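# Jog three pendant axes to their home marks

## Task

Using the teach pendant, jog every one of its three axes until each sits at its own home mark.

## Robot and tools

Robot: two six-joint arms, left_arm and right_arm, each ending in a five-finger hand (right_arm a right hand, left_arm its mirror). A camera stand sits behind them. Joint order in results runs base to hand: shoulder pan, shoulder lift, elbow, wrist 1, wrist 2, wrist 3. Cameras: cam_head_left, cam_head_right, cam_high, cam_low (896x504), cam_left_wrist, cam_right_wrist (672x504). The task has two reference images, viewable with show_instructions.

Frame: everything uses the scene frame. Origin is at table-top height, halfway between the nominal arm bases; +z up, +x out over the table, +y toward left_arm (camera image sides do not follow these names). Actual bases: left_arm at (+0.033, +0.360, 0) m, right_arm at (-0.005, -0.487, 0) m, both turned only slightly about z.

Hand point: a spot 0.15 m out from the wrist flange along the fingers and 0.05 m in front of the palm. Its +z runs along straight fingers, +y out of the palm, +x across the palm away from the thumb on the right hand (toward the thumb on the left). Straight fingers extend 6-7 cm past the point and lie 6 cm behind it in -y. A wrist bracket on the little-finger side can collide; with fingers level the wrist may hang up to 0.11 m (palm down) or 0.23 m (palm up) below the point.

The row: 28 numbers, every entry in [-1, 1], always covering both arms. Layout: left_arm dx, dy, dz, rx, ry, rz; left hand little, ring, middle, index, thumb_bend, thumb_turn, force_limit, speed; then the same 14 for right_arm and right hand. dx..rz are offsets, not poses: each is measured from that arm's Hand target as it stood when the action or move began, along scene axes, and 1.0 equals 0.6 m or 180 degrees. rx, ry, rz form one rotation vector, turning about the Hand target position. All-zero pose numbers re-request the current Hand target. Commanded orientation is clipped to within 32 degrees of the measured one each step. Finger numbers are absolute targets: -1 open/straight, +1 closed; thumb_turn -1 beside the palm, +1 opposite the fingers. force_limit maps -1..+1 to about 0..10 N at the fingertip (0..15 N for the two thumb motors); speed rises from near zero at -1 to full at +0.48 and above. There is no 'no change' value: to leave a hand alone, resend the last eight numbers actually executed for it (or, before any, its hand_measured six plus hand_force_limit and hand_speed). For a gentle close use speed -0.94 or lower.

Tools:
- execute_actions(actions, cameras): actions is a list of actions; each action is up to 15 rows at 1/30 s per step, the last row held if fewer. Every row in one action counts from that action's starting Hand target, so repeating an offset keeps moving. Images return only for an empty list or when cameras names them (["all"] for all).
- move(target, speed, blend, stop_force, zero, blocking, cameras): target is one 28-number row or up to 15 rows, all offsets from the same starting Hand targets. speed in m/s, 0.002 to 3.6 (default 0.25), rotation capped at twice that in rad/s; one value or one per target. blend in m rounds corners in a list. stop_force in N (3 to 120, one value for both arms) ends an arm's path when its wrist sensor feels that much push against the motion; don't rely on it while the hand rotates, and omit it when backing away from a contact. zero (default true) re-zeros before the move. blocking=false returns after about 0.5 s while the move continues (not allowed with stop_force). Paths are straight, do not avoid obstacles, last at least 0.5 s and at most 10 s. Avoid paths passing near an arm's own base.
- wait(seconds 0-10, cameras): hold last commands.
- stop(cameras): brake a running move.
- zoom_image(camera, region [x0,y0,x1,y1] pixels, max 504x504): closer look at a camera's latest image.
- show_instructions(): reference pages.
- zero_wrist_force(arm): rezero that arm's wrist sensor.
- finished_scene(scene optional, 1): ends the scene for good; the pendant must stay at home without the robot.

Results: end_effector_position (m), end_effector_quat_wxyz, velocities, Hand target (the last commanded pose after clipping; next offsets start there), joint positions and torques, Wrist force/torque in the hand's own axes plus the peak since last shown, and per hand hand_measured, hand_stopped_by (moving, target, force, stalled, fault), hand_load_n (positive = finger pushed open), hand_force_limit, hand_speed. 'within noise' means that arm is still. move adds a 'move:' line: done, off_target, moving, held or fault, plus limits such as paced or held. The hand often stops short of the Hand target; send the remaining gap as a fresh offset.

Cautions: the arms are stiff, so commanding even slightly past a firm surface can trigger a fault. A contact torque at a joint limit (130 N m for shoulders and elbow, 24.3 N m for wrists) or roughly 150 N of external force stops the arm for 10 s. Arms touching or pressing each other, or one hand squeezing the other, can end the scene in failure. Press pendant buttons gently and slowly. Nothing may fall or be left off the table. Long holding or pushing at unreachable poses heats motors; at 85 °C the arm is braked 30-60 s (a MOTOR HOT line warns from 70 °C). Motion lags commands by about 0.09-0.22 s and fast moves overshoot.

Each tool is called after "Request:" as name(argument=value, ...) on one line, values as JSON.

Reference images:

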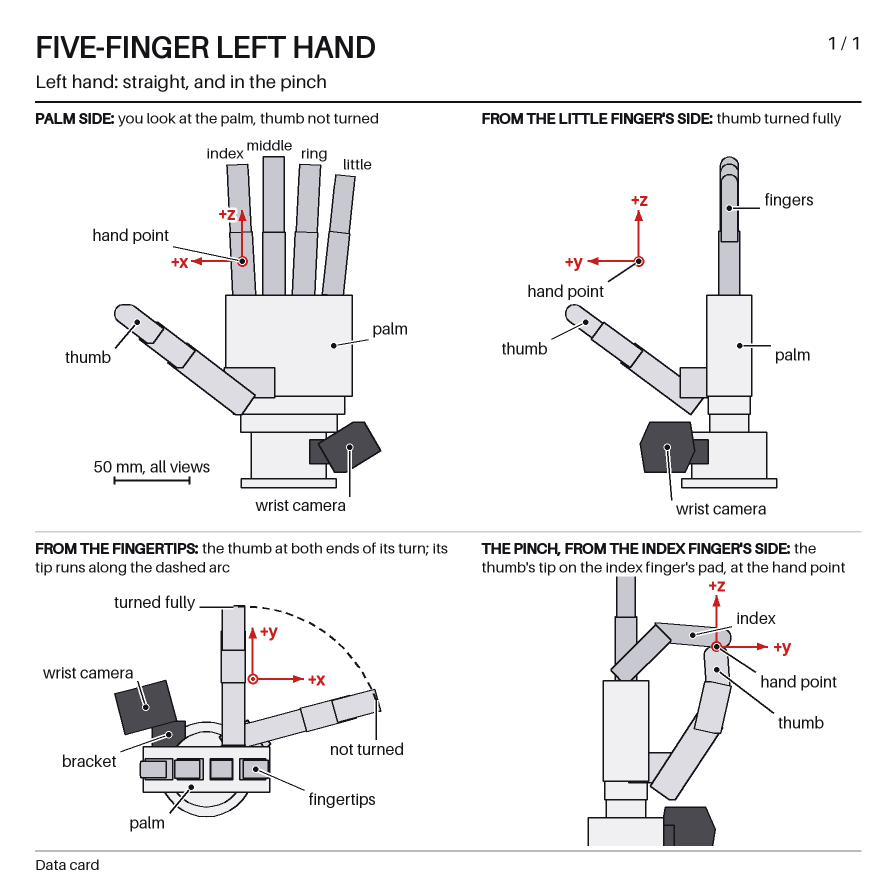

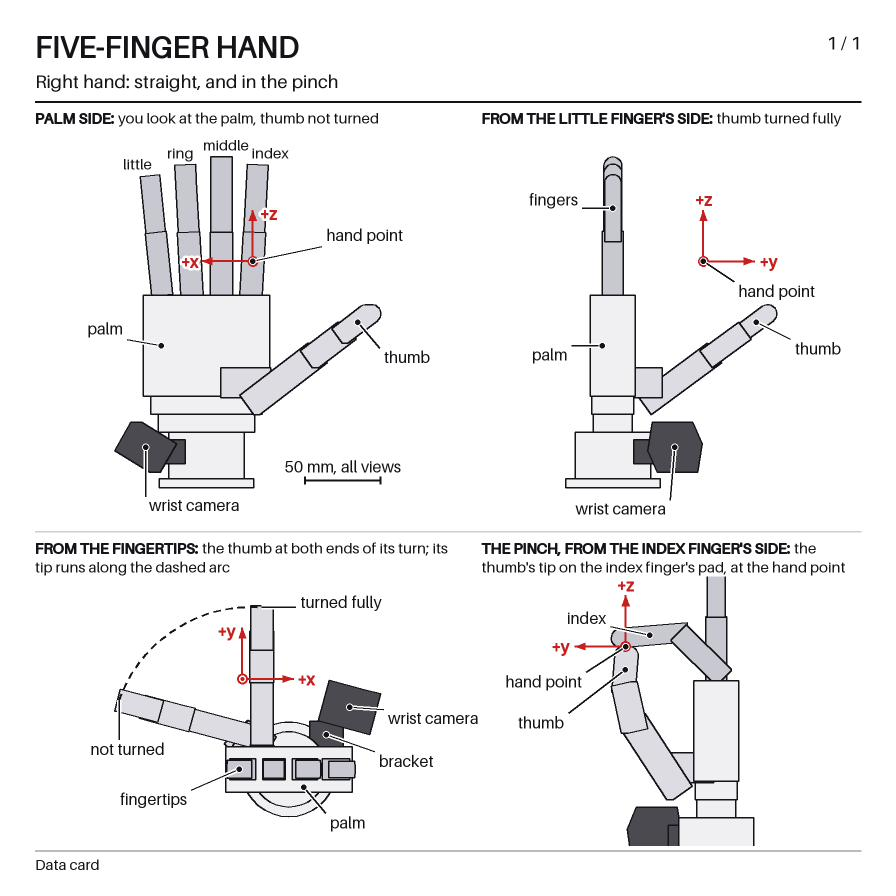

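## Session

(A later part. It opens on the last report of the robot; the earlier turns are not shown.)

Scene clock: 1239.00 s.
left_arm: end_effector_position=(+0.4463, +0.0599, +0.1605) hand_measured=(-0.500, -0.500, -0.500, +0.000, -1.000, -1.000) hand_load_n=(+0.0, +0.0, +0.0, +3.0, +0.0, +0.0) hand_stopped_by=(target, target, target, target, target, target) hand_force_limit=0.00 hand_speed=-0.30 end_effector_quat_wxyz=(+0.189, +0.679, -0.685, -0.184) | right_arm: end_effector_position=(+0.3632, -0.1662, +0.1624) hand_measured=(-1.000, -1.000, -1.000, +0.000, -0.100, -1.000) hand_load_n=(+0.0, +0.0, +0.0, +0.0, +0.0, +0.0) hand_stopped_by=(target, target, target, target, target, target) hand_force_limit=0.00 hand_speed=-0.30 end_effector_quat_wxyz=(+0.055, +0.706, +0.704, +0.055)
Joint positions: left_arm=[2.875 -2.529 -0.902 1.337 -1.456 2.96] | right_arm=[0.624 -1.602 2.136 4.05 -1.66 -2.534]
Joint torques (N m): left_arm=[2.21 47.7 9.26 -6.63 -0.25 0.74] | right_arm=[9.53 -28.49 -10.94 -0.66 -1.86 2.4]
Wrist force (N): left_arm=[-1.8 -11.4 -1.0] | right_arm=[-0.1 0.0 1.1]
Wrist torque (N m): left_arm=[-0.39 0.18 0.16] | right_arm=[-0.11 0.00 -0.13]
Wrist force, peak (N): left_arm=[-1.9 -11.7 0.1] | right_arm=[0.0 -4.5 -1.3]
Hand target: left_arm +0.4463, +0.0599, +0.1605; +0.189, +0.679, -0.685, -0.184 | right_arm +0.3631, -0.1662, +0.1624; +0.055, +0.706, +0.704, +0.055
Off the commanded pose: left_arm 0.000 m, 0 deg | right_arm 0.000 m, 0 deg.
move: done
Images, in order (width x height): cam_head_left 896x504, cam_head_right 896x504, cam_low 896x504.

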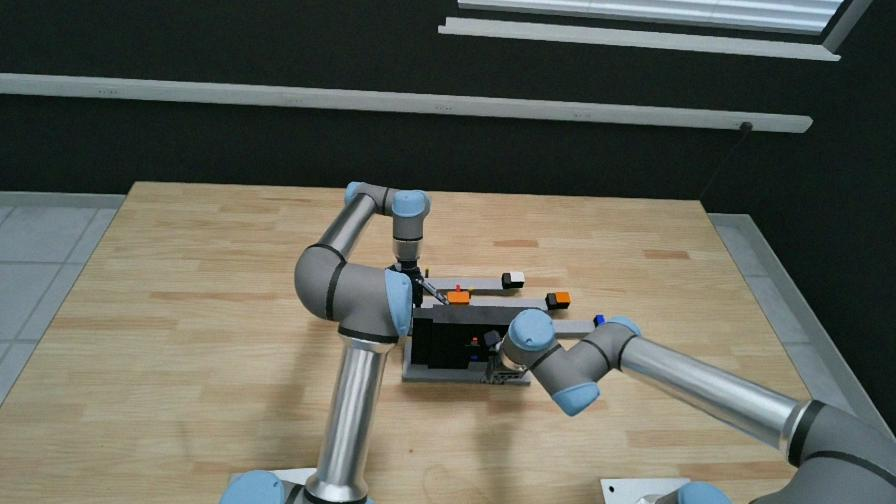

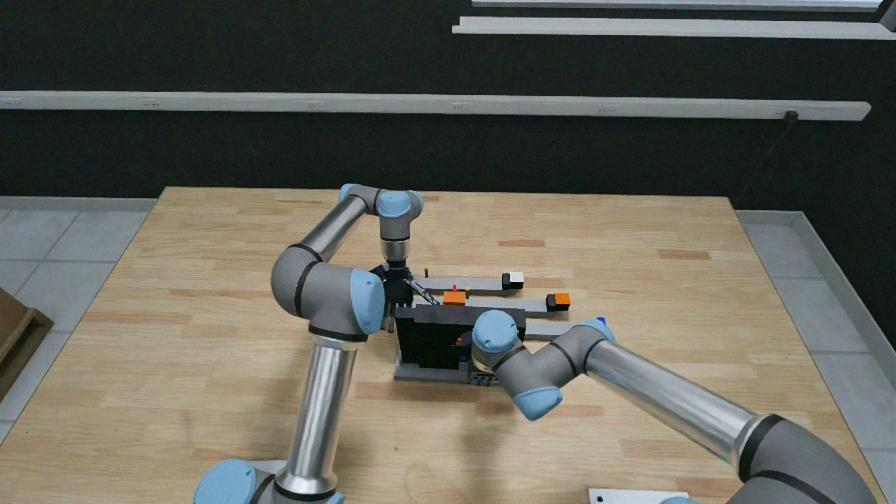

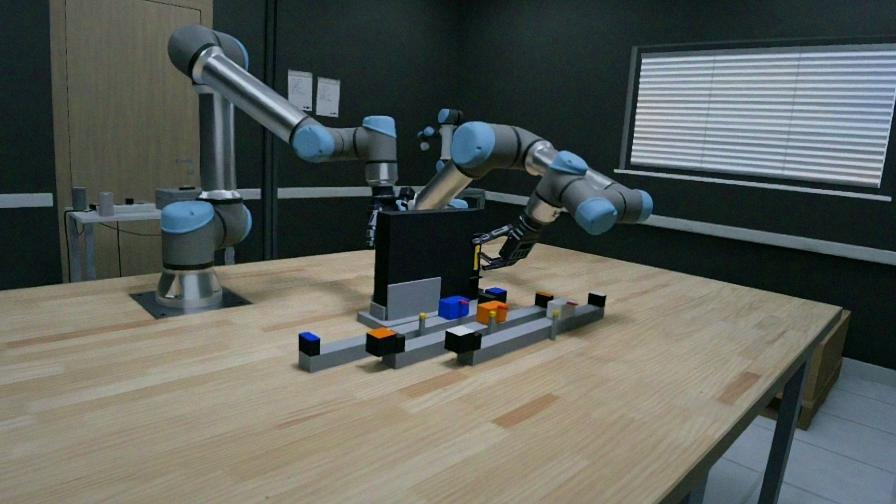

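Request:
move(target=[0, 0, 0, 0, 0, 0, -0.5, -0.5, -0.5, 0, -1, -1, 0, -0.3, 0.0127, 0, -0.0037, 0, 0, 0, -1, -1, -1, 0, -0.1, -1, 0, -0.3], speed=0.02, cameras=[])

Request:
wait(seconds=5.5, cameras=["cam_low", "cam_head_left", "cam_right_wrist"])

Request:
wait(seconds=5, cameras=["cam_low", "cam_head_left", "cam_right_wrist"])

Request:
move(target=[0, 0, 0, 0, 0, 0, -0.5, -0.5, -0.5, 0, -1, -1, 0, -0.3, -0.0127, 0, 0.0037, 0, 0, 0, -1, -1, -1, 0, -0.1, -1, 0, -0.3], speed=0.03, cameras=["cam_low", "cam_head_left", "cam_head_right"])

Request:
zoom_image(camera="cam_low", region=[400, 270, 620, 370])

Request:
zoom_image(camera="cam_head_left", region=[370, 250, 490, 320])

Request:
zoom_image(camera="cam_head_right", region=[370, 250, 490, 320])

Scene clock: 1255.13 s.
left_arm: end_effector_position=(+0.4463, +0.0599, +0.1605) hand_measured=(-0.500, -0.500, -0.500, +0.000, -1.000, -1.000) hand_load_n=(+0.0, +0.0, +0.5, +3.0, +0.0, +0.0) hand_stopped_by=(target, target, target, target, target, target) hand_force_limit=0.00 hand_speed=-0.30 end_effector_quat_wxyz=(+0.189, +0.679, -0.685, -0.184) | right_arm: end_effector_position=(+0.3706, -0.1662, +0.1602) hand_measured=(-1.000, -1.000, -1.000, +0.000, -0.100, -1.000) hand_load_n=(+0.0, +0.0, +0.0, -1.0, +0.0, +0.0) hand_stopped_by=(target, target, target, target, target, target) hand_force_limit=0.00 hand_speed=-0.30 end_effector_quat_wxyz=(+0.055, +0.706, +0.704, +0.055)
Joint positions: left_arm=[2.875 -2.529 -0.902 1.337 -1.456 2.96] | right_arm=[0.614 -1.587 2.129 4.042 -1.659 -2.544]
Joint torques (N m): left_arm=[2.74 48.54 9.25 -6.6 -0.42 0.68] | right_arm=[-9.74 -8.86 -26.98 -5.21 1.31 -2.75]
Wrist force (N): left_arm=[-1.9 -11.5 -0.3] | right_arm=[-0.2 -4.1 -1.1]
Wrist torque (N m): left_arm=[-0.38 0.20 0.15] | right_arm=[-0.09 -0.04 -0.01]
Wrist force, peak (N): left_arm=[-1.7 -11.7 0.1] | right_arm=[-0.2 -4.2 -1.0]
Hand target: left_arm +0.4463, +0.0599, +0.1605; +0.189, +0.679, -0.685, -0.184 | right_arm +0.3707, -0.1662, +0.1602; +0.055, +0.706, +0.704, +0.055
Off the commanded pose: left_arm 0.000 m, 0 deg | right_arm 0.000 m, 0 deg.
move: done
No camera images: "cameras" was empty.

Scene clock: 1260.63 s.
left_arm: end_effector_position=(+0.4463, +0.0599, +0.1605) hand_measured=(-0.500, -0.500, -0.500, +0.000, -1.000, -1.000) hand_load_n=(+0.0, +0.0, +0.5, +2.5, +0.0, +0.0) hand_stopped_by=(target, target, target, target, target, target) hand_force_limit=0.00 hand_speed=-0.30 end_effector_quat_wxyz=(+0.189, +0.679, -0.685, -0.184) | right_arm: end_effector_position=(+0.3707, -0.1662, +0.1602) hand_measured=(-1.000, -1.000, -1.000, +0.000, -0.100, -1.000) hand_load_n=(+0.0, +0.0, +0.0, -1.0, +0.0, +0.0) hand_stopped_by=(target, target, target, target, target, target) hand_force_limit=0.00 hand_speed=-0.30 end_effector_quat_wxyz=(+0.055, +0.706, +0.704, +0.055)
Joint positions: left_arm=[2.875 -2.529 -0.902 1.337 -1.456 2.96] | right_arm=[0.614 -1.587 2.129 4.042 -1.659 -2.544]
Joint torques (N m): left_arm=[2.05 49.11 8.58 -6.46 -0.31 0.98] | right_arm=[-9.68 -8.26 -27.2 -4.97 1.13 -2.38]
Wrist force (N): left_arm=[-1.9 -11.5 -0.6] | right_arm=[-0.2 -4.4 -1.2]
Wrist torque (N m): left_arm=[-0.37 0.20 0.14] | right_arm=[-0.12 -0.03 -0.02]
Wrist force, peak (N): left_arm=[-1.8 -11.8 -0.1] | right_arm=[-0.3 -4.8 -0.9]
Hand target: left_arm +0.4463, +0.0599, +0.1605; +0.189, +0.679, -0.685, -0.184 | right_arm +0.3707, -0.1662, +0.1602; +0.055, +0.706, +0.704, +0.055
Off the commanded pose: left_arm 0.000 m, 0 deg | right_arm 0.000 m, 0 deg.
wait: 5.50 s; at rest by 0.17 s
Images, in order (width x height): cam_head_left 896x504, cam_low 896x504, cam_right_wrist 672x504.

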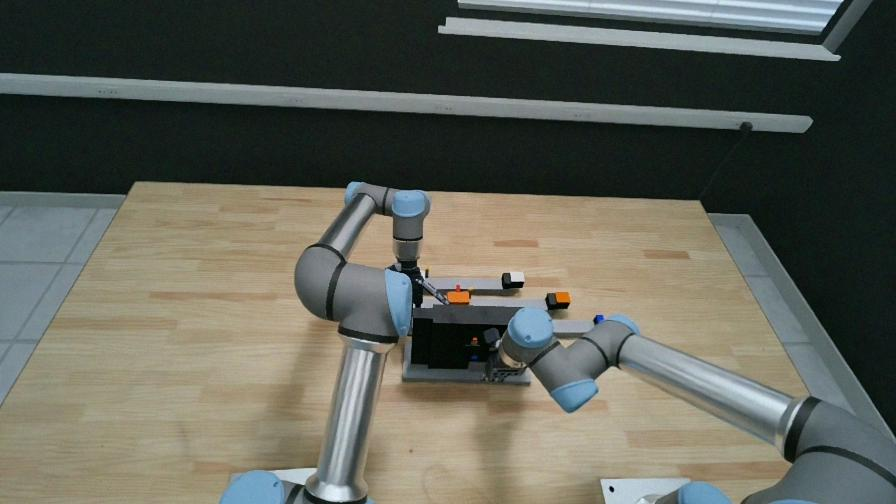

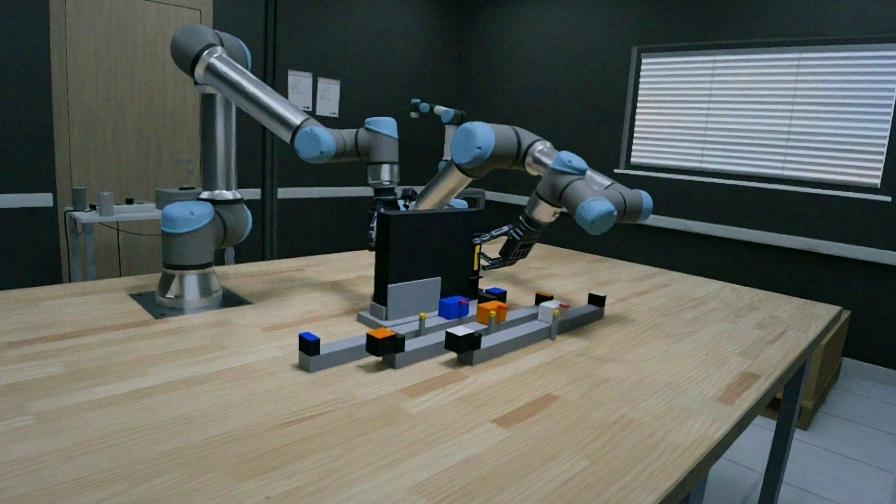

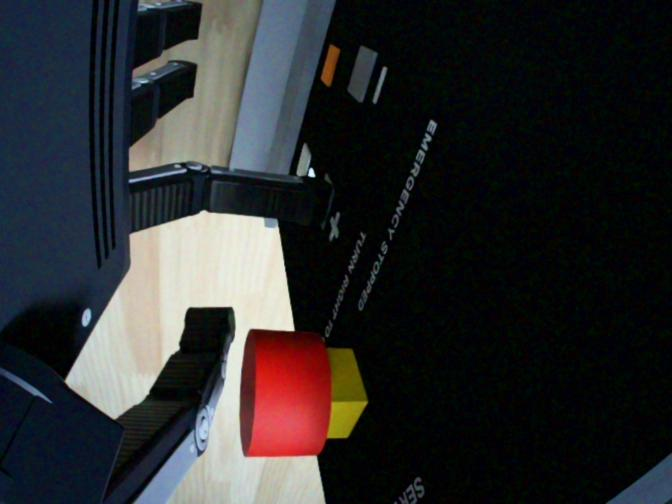

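Scene clock: 1265.63 s.
left_arm: end_effector_position=(+0.4463, +0.0599, +0.1605) hand_measured=(-0.500, -0.500, -0.500, +0.000, -1.000, -1.000) hand_load_n=(+0.0, +0.0, +0.0, +3.0, +0.0, +0.0) hand_stopped_by=(target, target, target, target, target, target) hand_force_limit=0.00 hand_speed=-0.30 end_effector_quat_wxyz=(+0.189, +0.679, -0.685, -0.184) | right_arm: end_effector_position=(+0.3707, -0.1662, +0.1602) hand_measured=(-1.000, -1.000, -1.000, +0.000, -0.100, -1.000) hand_load_n=(+0.0, +0.0, +0.0, -1.0, +0.0, +0.0) hand_stopped_by=(target, target, target, target, target, target) hand_force_limit=0.00 hand_speed=-0.30 end_effector_quat_wxyz=(+0.055, +0.706, +0.704, +0.055)
Joint positions: left_arm=[2.875 -2.529 -0.902 1.337 -1.456 2.96] | right_arm=[0.614 -1.587 2.129 4.042 -1.659 -2.544]
Joint torques (N m): left_arm=[1.38 49.69 9.96 -6.55 -0.16 1.04] | right_arm=[-10.06 -8.78 -27.22 -4.82 1.15 -2.32]
Wrist force (N): left_arm=[-1.6 -11.5 -0.2] | right_arm=[-0.3 -4.5 -0.7]
Wrist torque (N m): left_arm=[-0.36 0.16 0.16] | right_arm=[-0.13 -0.03 -0.02]
Wrist force, peak (N): left_arm=[-1.8 -11.7 -0.1] | right_arm=[-0.3 -4.8 -0.9]
Hand target: left_arm +0.4463, +0.0599, +0.1605; +0.189, +0.679, -0.685, -0.184 | right_arm +0.3707, -0.1662, +0.1602; +0.055, +0.706, +0.704, +0.055
Off the commanded pose: left_arm 0.000 m, 0 deg | right_arm 0.000 m, 0 deg.
wait: 5.00 s; at rest by 0.17 s
Images, in order (width x height): cam_head_left 896x504, cam_low 896x504, cam_right_wrist 672x504.

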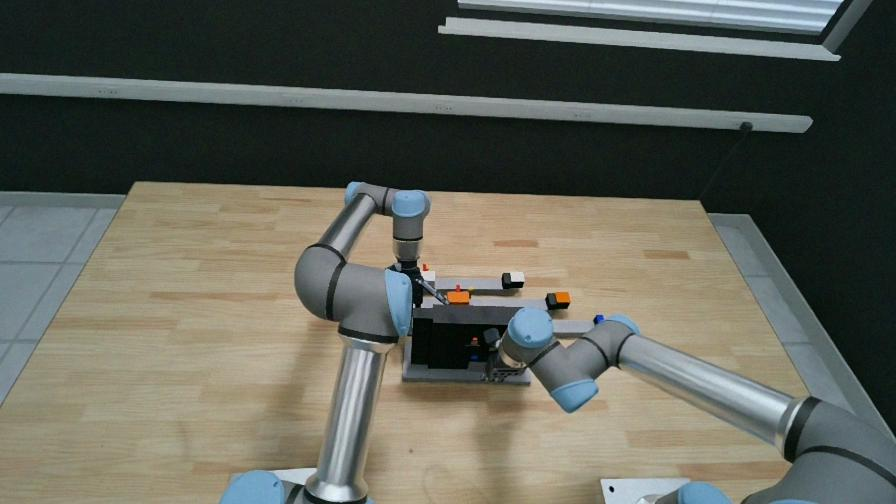

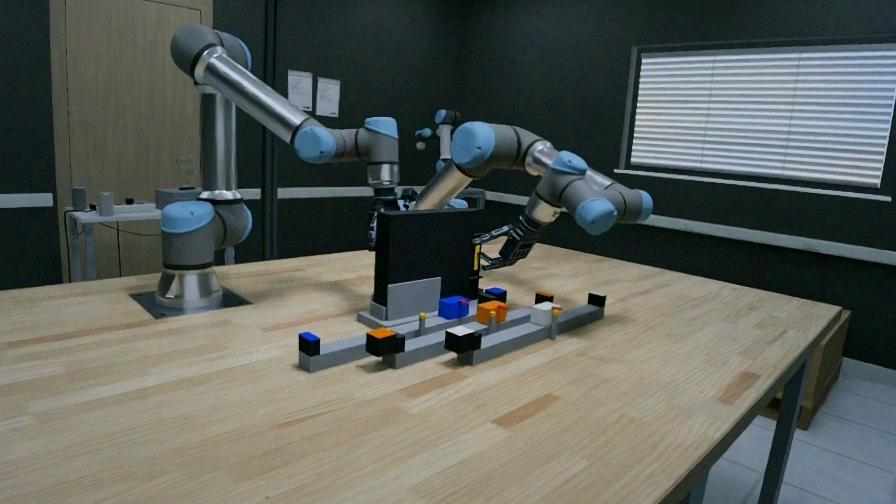

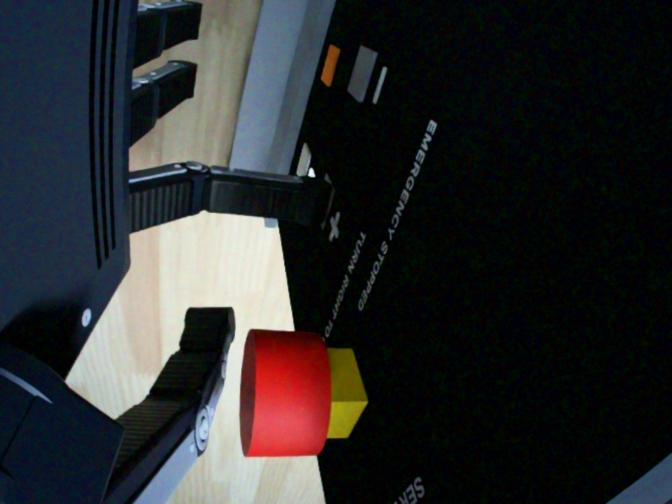

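Scene clock: 1266.43 s.
left_arm: end_effector_position=(+0.4463, +0.0599, +0.1605) hand_measured=(-0.500, -0.500, -0.500, +0.000, -1.000, -1.000) hand_load_n=(+0.0, +0.0, +0.5, +3.0, +0.0, +0.0) hand_stopped_by=(target, target, target, target, target, target) hand_force_limit=0.00 hand_speed=-0.30 end_effector_quat_wxyz=(+0.189, +0.679, -0.685, -0.184) | right_arm: end_effector_position=(+0.3632, -0.1662, +0.1624) hand_measured=(-1.000, -1.000, -1.000, +0.000, -0.100, -1.000) hand_load_n=(+0.0, +0.0, +0.0, +0.0, +0.0, +0.0) hand_stopped_by=(target, target, target, target, target, target) hand_force_limit=0.00 hand_speed=-0.30 end_effector_quat_wxyz=(+0.055, +0.706, +0.704, +0.055)
Joint positions: left_arm=[2.875 -2.529 -0.902 1.337 -1.456 2.96] | right_arm=[0.624 -1.602 2.136 4.05 -1.66 -2.534]
Joint torques (N m): left_arm=[2.39 52.05 8.81 -6.46 -0.06 0.59] | right_arm=[8.73 -27.67 -10.95 -0.48 -1.98 2.51]
Wrist force (N): left_arm=[-2.0 -11.1 -1.1] | right_arm=[-0.3 0.1 1.0]
Wrist torque (N m): left_arm=[-0.35 0.21 0.14] | right_arm=[-0.08 0.03 -0.14]
Wrist force, peak (N): left_arm=[-1.8 -11.6 -0.2] | right_arm=[-0.1 -4.6 -1.0]
Hand target: left_arm +0.4463, +0.0599, +0.1605; +0.189, +0.679, -0.685, -0.184 | right_arm +0.3631, -0.1662, +0.1624; +0.055, +0.706, +0.704, +0.055
Off the commanded pose: left_arm 0.000 m, 0 deg | right_arm 0.000 m, 0 deg.
move: done
Images, in order (width x height): cam_head_left 896x504, cam_head_right 896x504, cam_low 896x504.

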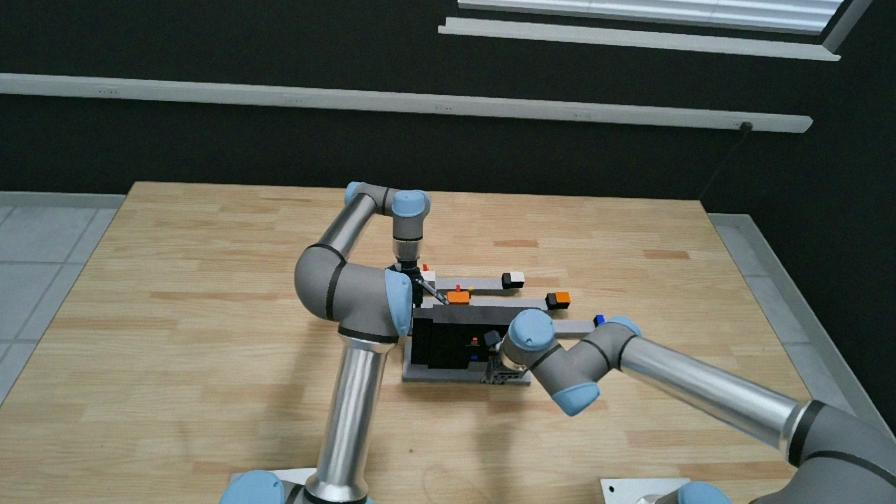

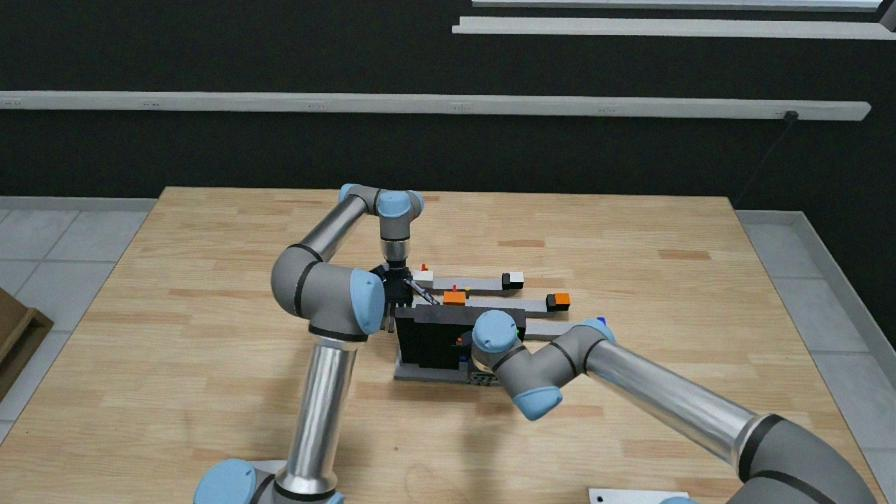

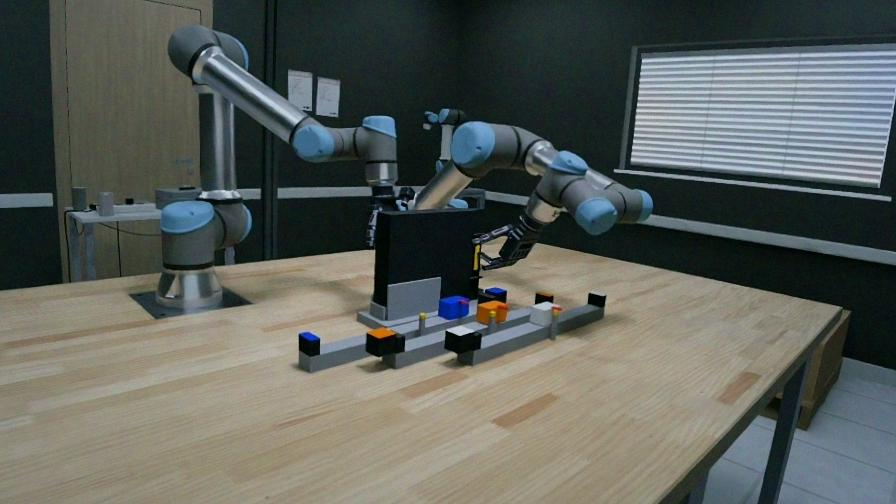

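Scaled by 2.291 from the camera's 896x504 image, which has a finer 1280x720 frame.

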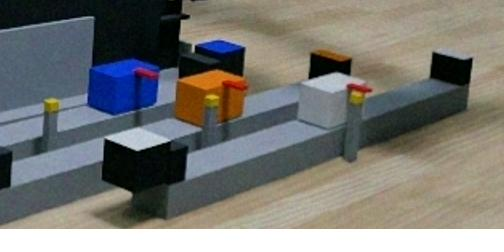

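Scaled by 4.200 from the camera's 896x504 image, which has a finer 1280x720 frame.

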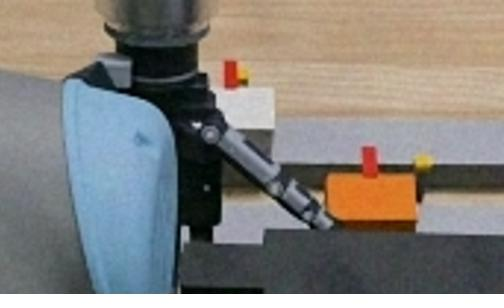

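Scaled by 4.200 from the camera's 896x504 image, which has a finer 1280x720 frame.

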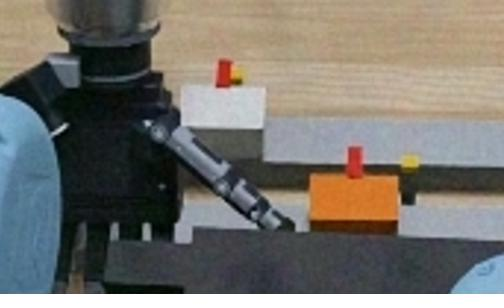

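Request:
move(target=[0, 0, 0, 0, 0, 0, -0.5, -0.5, -0.5, 0, -1, -1, 0, -0.3, 0.0127, 0, -0.0037, 0, 0, 0, -1, -1, -1, 0, -0.1, -1, 0, -0.3], speed=0.02, cameras=[])

Request:
wait(seconds=0.2, cameras=[])

Request:
move(target=[0, 0, 0, 0, 0, 0, -0.5, -0.5, -0.5, 0, -1, -1, 0, -0.3, -0.0127, 0, 0.0037, 0, 0, 0, -1, -1, -1, 0, -0.1, -1, 0, -0.3], speed=0.03, cameras=["cam_low", "cam_head_left", "cam_head_right", "cam_high"])

Request:
zoom_image(camera="cam_low", region=[500, 280, 600, 340])

Request:
zoom_image(camera="cam_head_left", region=[400, 250, 480, 310])

Request:
zoom_image(camera="cam_head_right", region=[400, 250, 480, 310])

Scene clock: 1290.40 s.
left_arm: end_effector_position=(+0.4463, +0.0599, +0.1605) hand_measured=(-0.500, -0.500, -0.500, +0.000, -1.000, -1.000) hand_load_n=(+0.0, +0.0, +0.0, +3.0, +0.0, +0.0) hand_stopped_by=(target, target, target, target, target, target) hand_force_limit=0.00 hand_speed=-0.30 end_effector_quat_wxyz=(+0.189, +0.679, -0.685, -0.184) | right_arm: end_effector_position=(+0.3706, -0.1662, +0.1602) hand_measured=(-1.000, -1.000, -1.000, +0.000, -0.100, -1.000) hand_load_n=(+0.0, +0.0, +0.0, -1.0, +0.0, +0.0) hand_stopped_by=(target, target, target, target, target, target) hand_force_limit=0.00 hand_speed=-0.30 end_effector_quat_wxyz=(+0.055, +0.706, +0.704, +0.055)
Joint positions: left_arm=[2.875 -2.529 -0.902 1.337 -1.456 2.96] | right_arm=[0.614 -1.587 2.129 4.042 -1.659 -2.544]
Joint torques (N m): left_arm=[1.95 51.83 8.41 -6.53 -0.14 0.97] | right_arm=[-9.56 -7.45 -25.88 -5.28 1.16 -2.12]
Wrist force (N): left_arm=[-2.0 -11.5 -0.6] | right_arm=[-0.1 -4.2 -1.1]
Wrist torque (N m): left_arm=[-0.39 0.22 0.14] | right_arm=[-0.15 -0.04 -0.02]
Wrist force, peak (N): left_arm=[-2.0 -11.6 -0.4] | right_arm=[-0.1 -4.2 -1.1]
Hand target: left_arm +0.4463, +0.0599, +0.1605; +0.189, +0.679, -0.685, -0.184 | right_arm +0.3707, -0.1662, +0.1602; +0.055, +0.706, +0.704, +0.055
Off the commanded pose: left_arm 0.000 m, 0 deg | right_arm 0.000 m, 0 deg.
move: done
No camera images: "cameras" was empty.

Scene clock: 1290.60 s.
left_arm: end_effector_position=(+0.4463, +0.0599, +0.1605) hand_measured=(-0.500, -0.500, -0.500, +0.000, -1.000, -1.000) hand_load_n=(+0.0, +0.0, +0.0, +3.0, +0.0, +0.0) hand_stopped_by=(target, target, target, target, target, target) hand_force_limit=0.00 hand_speed=-0.30 end_effector_quat_wxyz=(+0.189, +0.679, -0.685, -0.184) | right_arm: end_effector_position=(+0.3707, -0.1662, +0.1602) hand_measured=(-1.000, -1.000, -1.000, +0.000, -0.100, -1.000) hand_load_n=(+0.0, +0.0, +0.0, -1.0, +0.0, +0.0) hand_stopped_by=(target, target, target, target, target, target) hand_force_limit=0.00 hand_speed=-0.30 end_effector_quat_wxyz=(+0.055, +0.706, +0.704, +0.055)
Joint positions: left_arm=[2.875 -2.529 -0.902 1.337 -1.456 2.96] | right_arm=[0.614 -1.587 2.129 4.042 -1.659 -2.544]
Joint torques (N m): left_arm=[2.43 50.42 9.75 -6.36 -0.25 0.86] | right_arm=[-10.11 -8.42 -27.26 -5.06 1.23 -2.47]
Wrist force (N): left_arm=[-1.9 -11.4 -0.9] | right_arm=[-0.1 -4.1 -1.5]
Wrist torque (N m): left_arm=[-0.38 0.20 0.15] | right_arm=[-0.11 -0.04 -0.02]
Wrist force, peak (N): left_arm=[-1.6 -11.7 -0.1] | right_arm=[-0.3 -4.7 -0.7]
Hand target: left_arm +0.4463, +0.0599, +0.1605; +0.189, +0.679, -0.685, -0.184 | right_arm +0.3707, -0.1662, +0.1602; +0.055, +0.706, +0.704, +0.055
Off the commanded pose: left_arm 0.000 m, 0 deg | right_arm 0.000 m, 0 deg.
wait: 0.20 s; at rest by 0.17 s
No camera images: "cameras" was empty.

Scene clock: 1291.40 s.
left_arm: end_effector_position=(+0.4463, +0.0599, +0.1605) hand_measured=(-0.500, -0.500, -0.500, +0.000, -1.000, -1.000) hand_load_n=(+0.0, +0.0, +0.0, +3.0, +0.0, +0.5) hand_stopped_by=(target, target, target, target, target, target) hand_force_limit=0.00 hand_speed=-0.30 end_effector_quat_wxyz=(+0.189, +0.679, -0.685, -0.184) | right_arm: end_effector_position=(+0.3632, -0.1662, +0.1624) hand_measured=(-1.000, -1.000, -1.000, +0.000, -0.100, -1.000) hand_load_n=(+0.0, +0.0, +0.0, +0.0, +0.0, +0.0) hand_stopped_by=(target, target, target, target, target, target) hand_force_limit=0.00 hand_speed=-0.30 end_effector_quat_wxyz=(+0.055, +0.706, +0.704, +0.055)
Joint positions: left_arm=[2.875 -2.529 -0.902 1.337 -1.456 2.96] | right_arm=[0.624 -1.602 2.136 4.05 -1.66 -2.534]
Joint torques (N m): left_arm=[3.06 51.6 9.85 -6.6 -0.26 0.64] | right_arm=[9.28 -29.39 -9.86 -0.55 -1.9 2.5]
Wrist force (N): left_arm=[-1.9 -11.5 -0.5] | right_arm=[-0.3 0.0 1.1]
Wrist torque (N m): left_arm=[-0.39 0.20 0.15] | right_arm=[-0.10 0.02 -0.14]
Wrist force, peak (N): left_arm=[-1.8 -11.6 0.0] | right_arm=[-0.1 -4.6 -0.8]
Hand target: left_arm +0.4463, +0.0599, +0.1605; +0.189, +0.679, -0.685, -0.184 | right_arm +0.3631, -0.1662, +0.1624; +0.055, +0.706, +0.704, +0.055
Off the commanded pose: left_arm 0.000 m, 0 deg | right_arm 0.000 m, 0 deg.
move: done
Images, in order (width x height): cam_head_left 896x504, cam_head_right 896x504, cam_high 896x504, cam_low 896x504.

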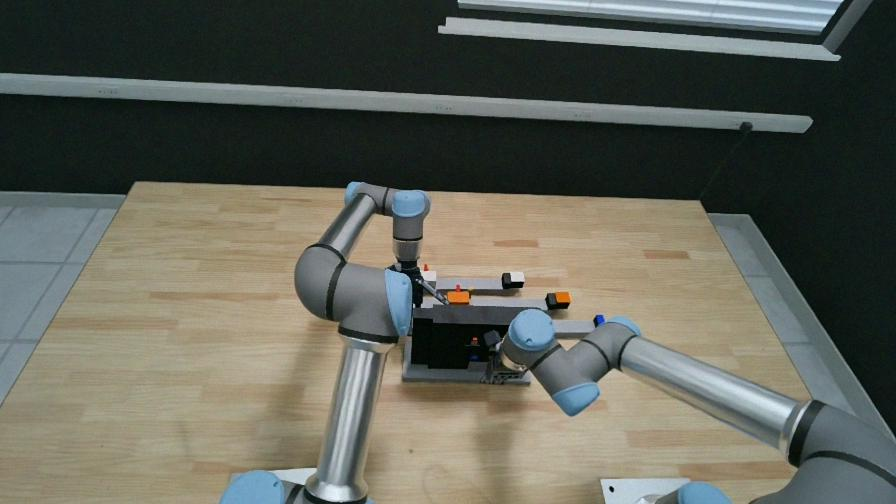

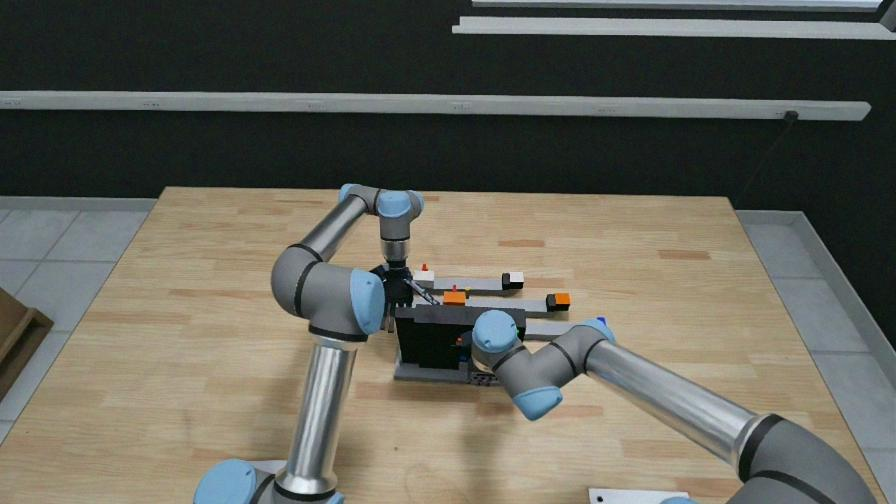

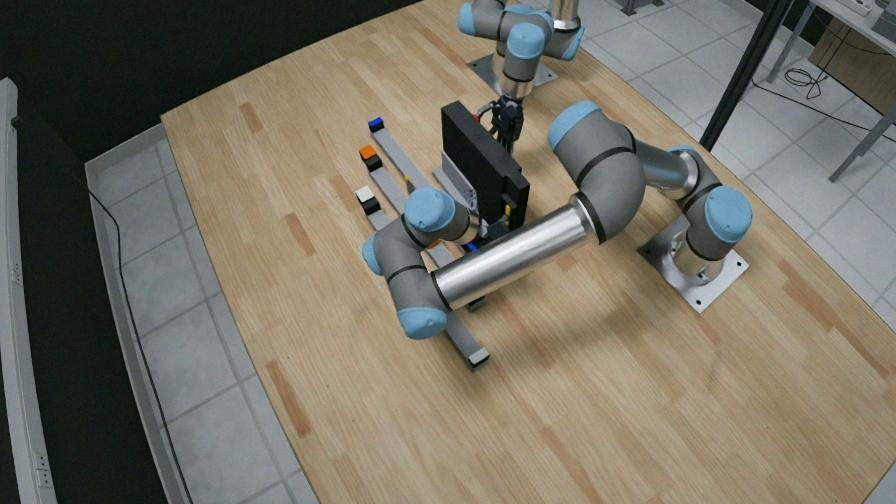

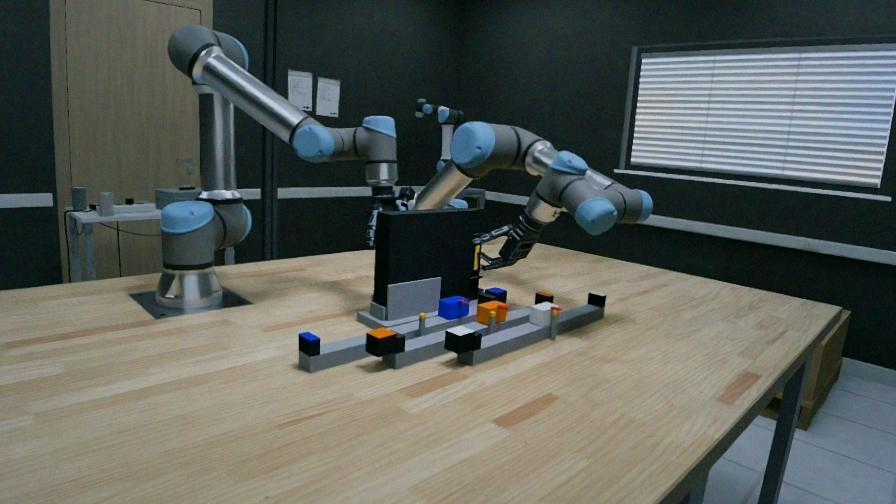

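Scaled by 5.040 from the camera's 896x504 image, which has a finer 1280x720 frame.

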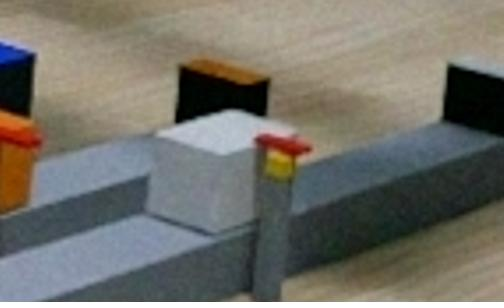

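Scaled by 6.300 from the camera's 896x504 image, which has a finer 1280x720 frame.

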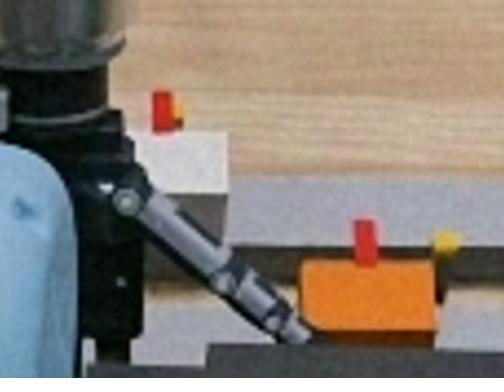

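Scaled by 6.300 from the camera's 896x504 image, which has a finer 1280x720 frame.

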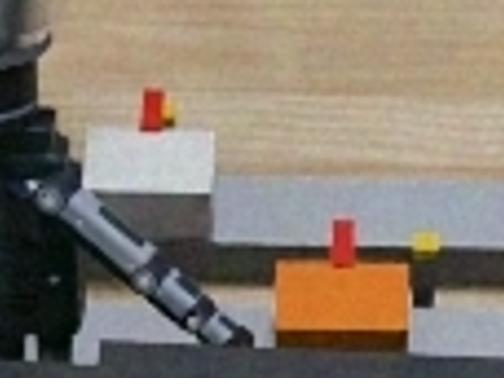

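Request:
move(target=[0, 0, 0, 0, 0, 0, -0.5, -0.5, -0.5, 0, -1, -1, 0, -0.3, 0.0127, 0, -0.0037, 0, 0, 0, -1, -1, -1, 0, -0.1, -1, 0, -0.3], speed=0.02, cameras=[])

Request:
wait(seconds=0.45, cameras=[])

Request:
move(target=[0, 0, 0, 0, 0, 0, -0.5, -0.5, -0.5, 0, -1, -1, 0, -0.3, -0.0127, 0, 0.0037, 0, 0, 0, -1, -1, -1, 0, -0.1, -1, 0, -0.3], speed=0.03, cameras=["cam_low", "cam_head_left", "cam_head_right"])

Request:
zoom_image(camera="cam_low", region=[500, 280, 600, 340])

Request:
zoom_image(camera="cam_head_left", region=[405, 255, 455, 295])

Request:
zoom_image(camera="cam_head_right", region=[405, 255, 455, 295])

Scene clock: 1312.53 s.
left_arm: end_effector_position=(+0.4463, +0.0599, +0.1605) hand_measured=(-0.500, -0.500, -0.500, +0.000, -1.000, -1.000) hand_load_n=(+0.5, +0.5, +0.0, +3.0, +0.0, +0.0) hand_stopped_by=(target, target, target, target, target, target) hand_force_limit=0.00 hand_speed=-0.30 end_effector_quat_wxyz=(+0.189, +0.679, -0.685, -0.184) | right_arm: end_effector_position=(+0.3706, -0.1662, +0.1602) hand_measured=(-1.000, -1.000, -1.000, +0.000, -0.100, -1.000) hand_load_n=(+0.0, +0.0, +0.0, -1.0, +0.0, +0.0) hand_stopped_by=(target, target, target, target, target, target) hand_force_limit=0.00 hand_speed=-0.30 end_effector_quat_wxyz=(+0.055, +0.706, +0.704, +0.055)
Joint positions: left_arm=[2.875 -2.529 -0.902 1.337 -1.456 2.96] | right_arm=[0.614 -1.587 2.129 4.042 -1.659 -2.544]
Joint torques (N m): left_arm=[2.92 52.88 10 -6.35 -0.08 0.89] | right_arm=[-9.83 -8.88 -26.4 -4.9 1.27 -2.41]
Wrist force (N): left_arm=[-1.9 -11.4 -0.8] | right_arm=[-0.1 -3.9 -1.6]
Wrist torque (N m): left_arm=[-0.38 0.19 0.16] | right_arm=[-0.13 -0.02 -0.02]
Wrist force, peak (N): left_arm=[-1.9 -11.6 -0.1] | right_arm=[-0.1 -4.2 -0.8]
Hand target: left_arm +0.4463, +0.0599, +0.1605; +0.189, +0.679, -0.685, -0.184 | right_arm +0.3707, -0.1662, +0.1602; +0.055, +0.706, +0.704, +0.055
Off the commanded pose: left_arm 0.000 m, 0 deg | right_arm 0.000 m, 0 deg.
move: done
No camera images: "cameras" was empty.

Scene clock: 1313.00 s.
left_arm: end_effector_position=(+0.4463, +0.0599, +0.1605) hand_measured=(-0.500, -0.500, -0.500, +0.000, -1.000, -1.000) hand_load_n=(+0.0, +0.0, +0.0, +3.0, +0.0, +0.0) hand_stopped_by=(target, target, target, target, target, target) hand_force_limit=0.00 hand_speed=-0.30 end_effector_quat_wxyz=(+0.189, +0.679, -0.685, -0.184) | right_arm: end_effector_position=(+0.3707, -0.1662, +0.1602) hand_measured=(-1.000, -1.000, -1.000, +0.000, -0.100, -1.000) hand_load_n=(+0.0, +0.0, +0.0, -1.0, +0.0, +0.0) hand_stopped_by=(target, target, target, target, target, target) hand_force_limit=0.00 hand_speed=-0.30 end_effector_quat_wxyz=(+0.055, +0.706, +0.704, +0.055)
Joint positions: left_arm=[2.875 -2.529 -0.902 1.337 -1.456 2.96] | right_arm=[0.614 -1.587 2.129 4.042 -1.659 -2.544]
Joint torques (N m): left_arm=[1.62 53.52 10.35 -6.52 -0.13 0.86] | right_arm=[-9.96 -8.06 -27.32 -5.07 1.27 -2.47]
Wrist force (N): left_arm=[-1.9 -11.3 -0.9] | right_arm=[-0.1 -4.0 -1.5]
Wrist torque (N m): left_arm=[-0.37 0.20 0.15] | right_arm=[-0.12 -0.04 -0.02]
Wrist force, peak (N): left_arm=[-1.6 -11.7 0.1] | right_arm=[-0.3 -4.6 -0.8]
Hand target: left_arm +0.4463, +0.0599, +0.1605; +0.189, +0.679, -0.685, -0.184 | right_arm +0.3707, -0.1662, +0.1602; +0.055, +0.706, +0.704, +0.055
Off the commanded pose: left_arm 0.000 m, 0 deg | right_arm 0.000 m, 0 deg.
wait: 0.47 s; at rest by 0.17 s
No camera images: "cameras" was empty.

Scene clock: 1313.80 s.
left_arm: end_effector_position=(+0.4463, +0.0599, +0.1605) hand_measured=(-0.500, -0.500, -0.500, +0.000, -1.000, -1.000) hand_load_n=(+0.0, +0.5, +0.0, +3.0, +0.0, +0.0) hand_stopped_by=(target, target, target, target, target, target) hand_force_limit=0.00 hand_speed=-0.30 end_effector_quat_wxyz=(+0.189, +0.679, -0.685, -0.184) | right_arm: end_effector_position=(+0.3632, -0.1662, +0.1624) hand_measured=(-1.000, -1.000, -1.000, +0.000, -0.100, -1.000) hand_load_n=(+0.0, +0.0, +0.0, +0.0, +0.0, +0.0) hand_stopped_by=(target, target, target, target, target, target) hand_force_limit=0.00 hand_speed=-0.30 end_effector_quat_wxyz=(+0.055, +0.706, +0.704, +0.055)
Joint positions: left_arm=[2.875 -2.529 -0.902 1.337 -1.456 2.96] | right_arm=[0.624 -1.602 2.136 4.05 -1.66 -2.534]
Joint torques (N m): left_arm=[1.07 52.37 8.84 -6.68 -0.46 0.82] | right_arm=[9.29 -28.05 -10.09 -0.53 -2 2.51]
Wrist force (N): left_arm=[-1.9 -11.5 -0.3] | right_arm=[-0.3 0.1 0.9]
Wrist torque (N m): left_arm=[-0.40 0.21 0.15] | right_arm=[-0.07 0.03 -0.14]
Wrist force, peak (N): left_arm=[-1.7 -11.8 -0.3] | right_arm=[-0.2 -4.5 -0.9]
Hand target: left_arm +0.4463, +0.0599, +0.1605; +0.189, +0.679, -0.685, -0.184 | right_arm +0.3631, -0.1662, +0.1624; +0.055, +0.706, +0.704, +0.055
Off the commanded pose: left_arm 0.000 m, 0 deg | right_arm 0.000 m, 0 deg.
move: done
Images, in order (width x height): cam_head_left 896x504, cam_head_right 896x504, cam_low 896x504.

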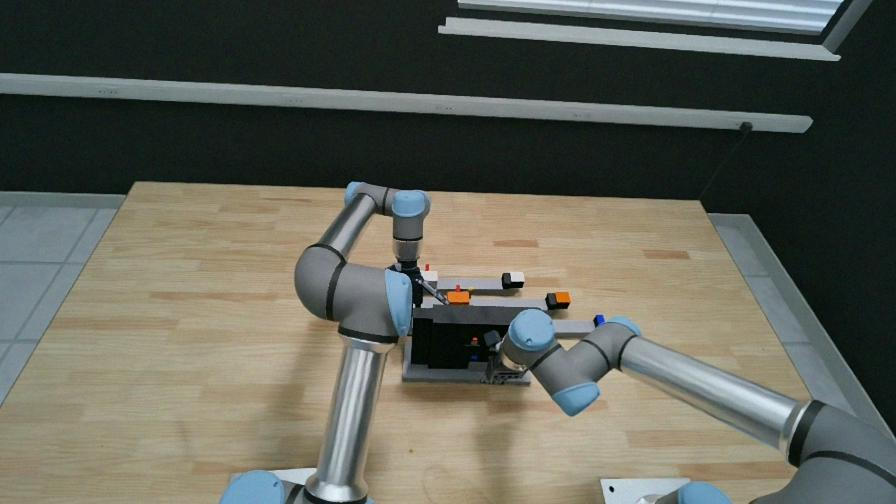

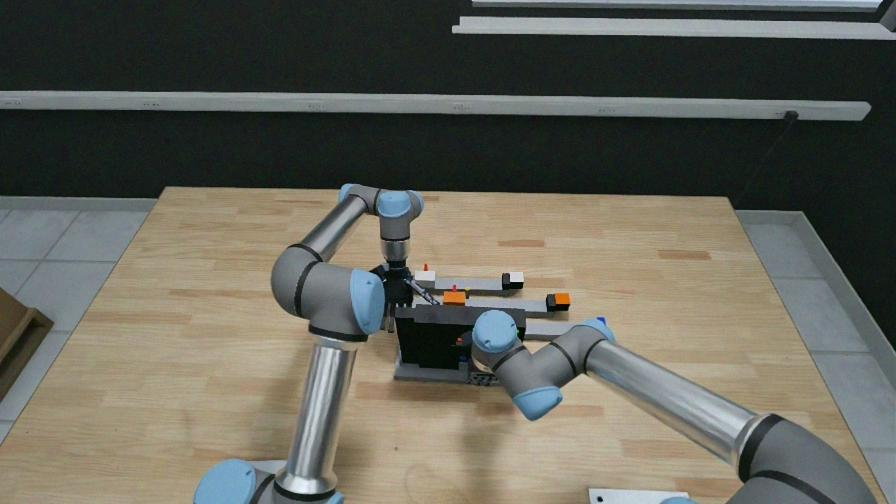

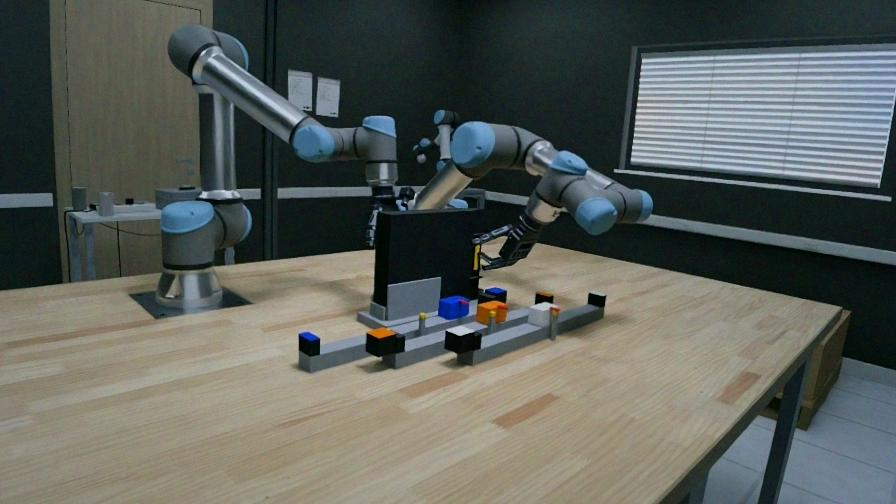

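Scaled by 5.040 from the camera's 896x504 image, which has a finer 1280x720 frame.

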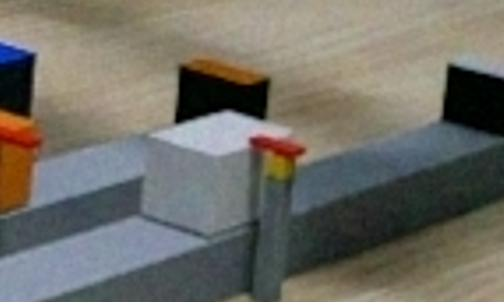

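Scaled by 10.080 from the camera's 896x504 image, which has a finer 1280x720 frame.

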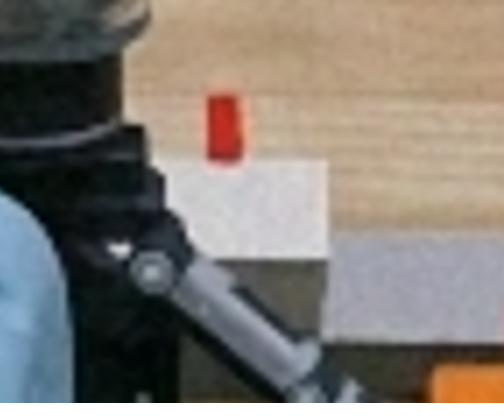

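Scaled by 10.080 from the camera's 896x504 image, which has a finer 1280x720 frame.

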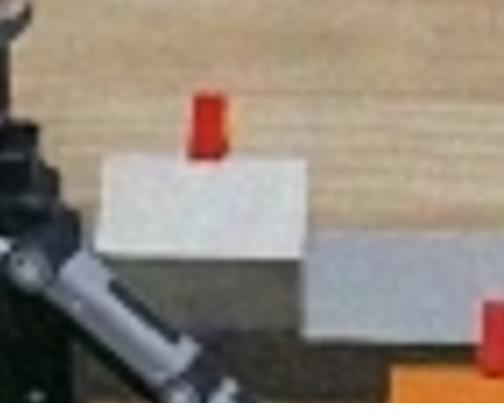

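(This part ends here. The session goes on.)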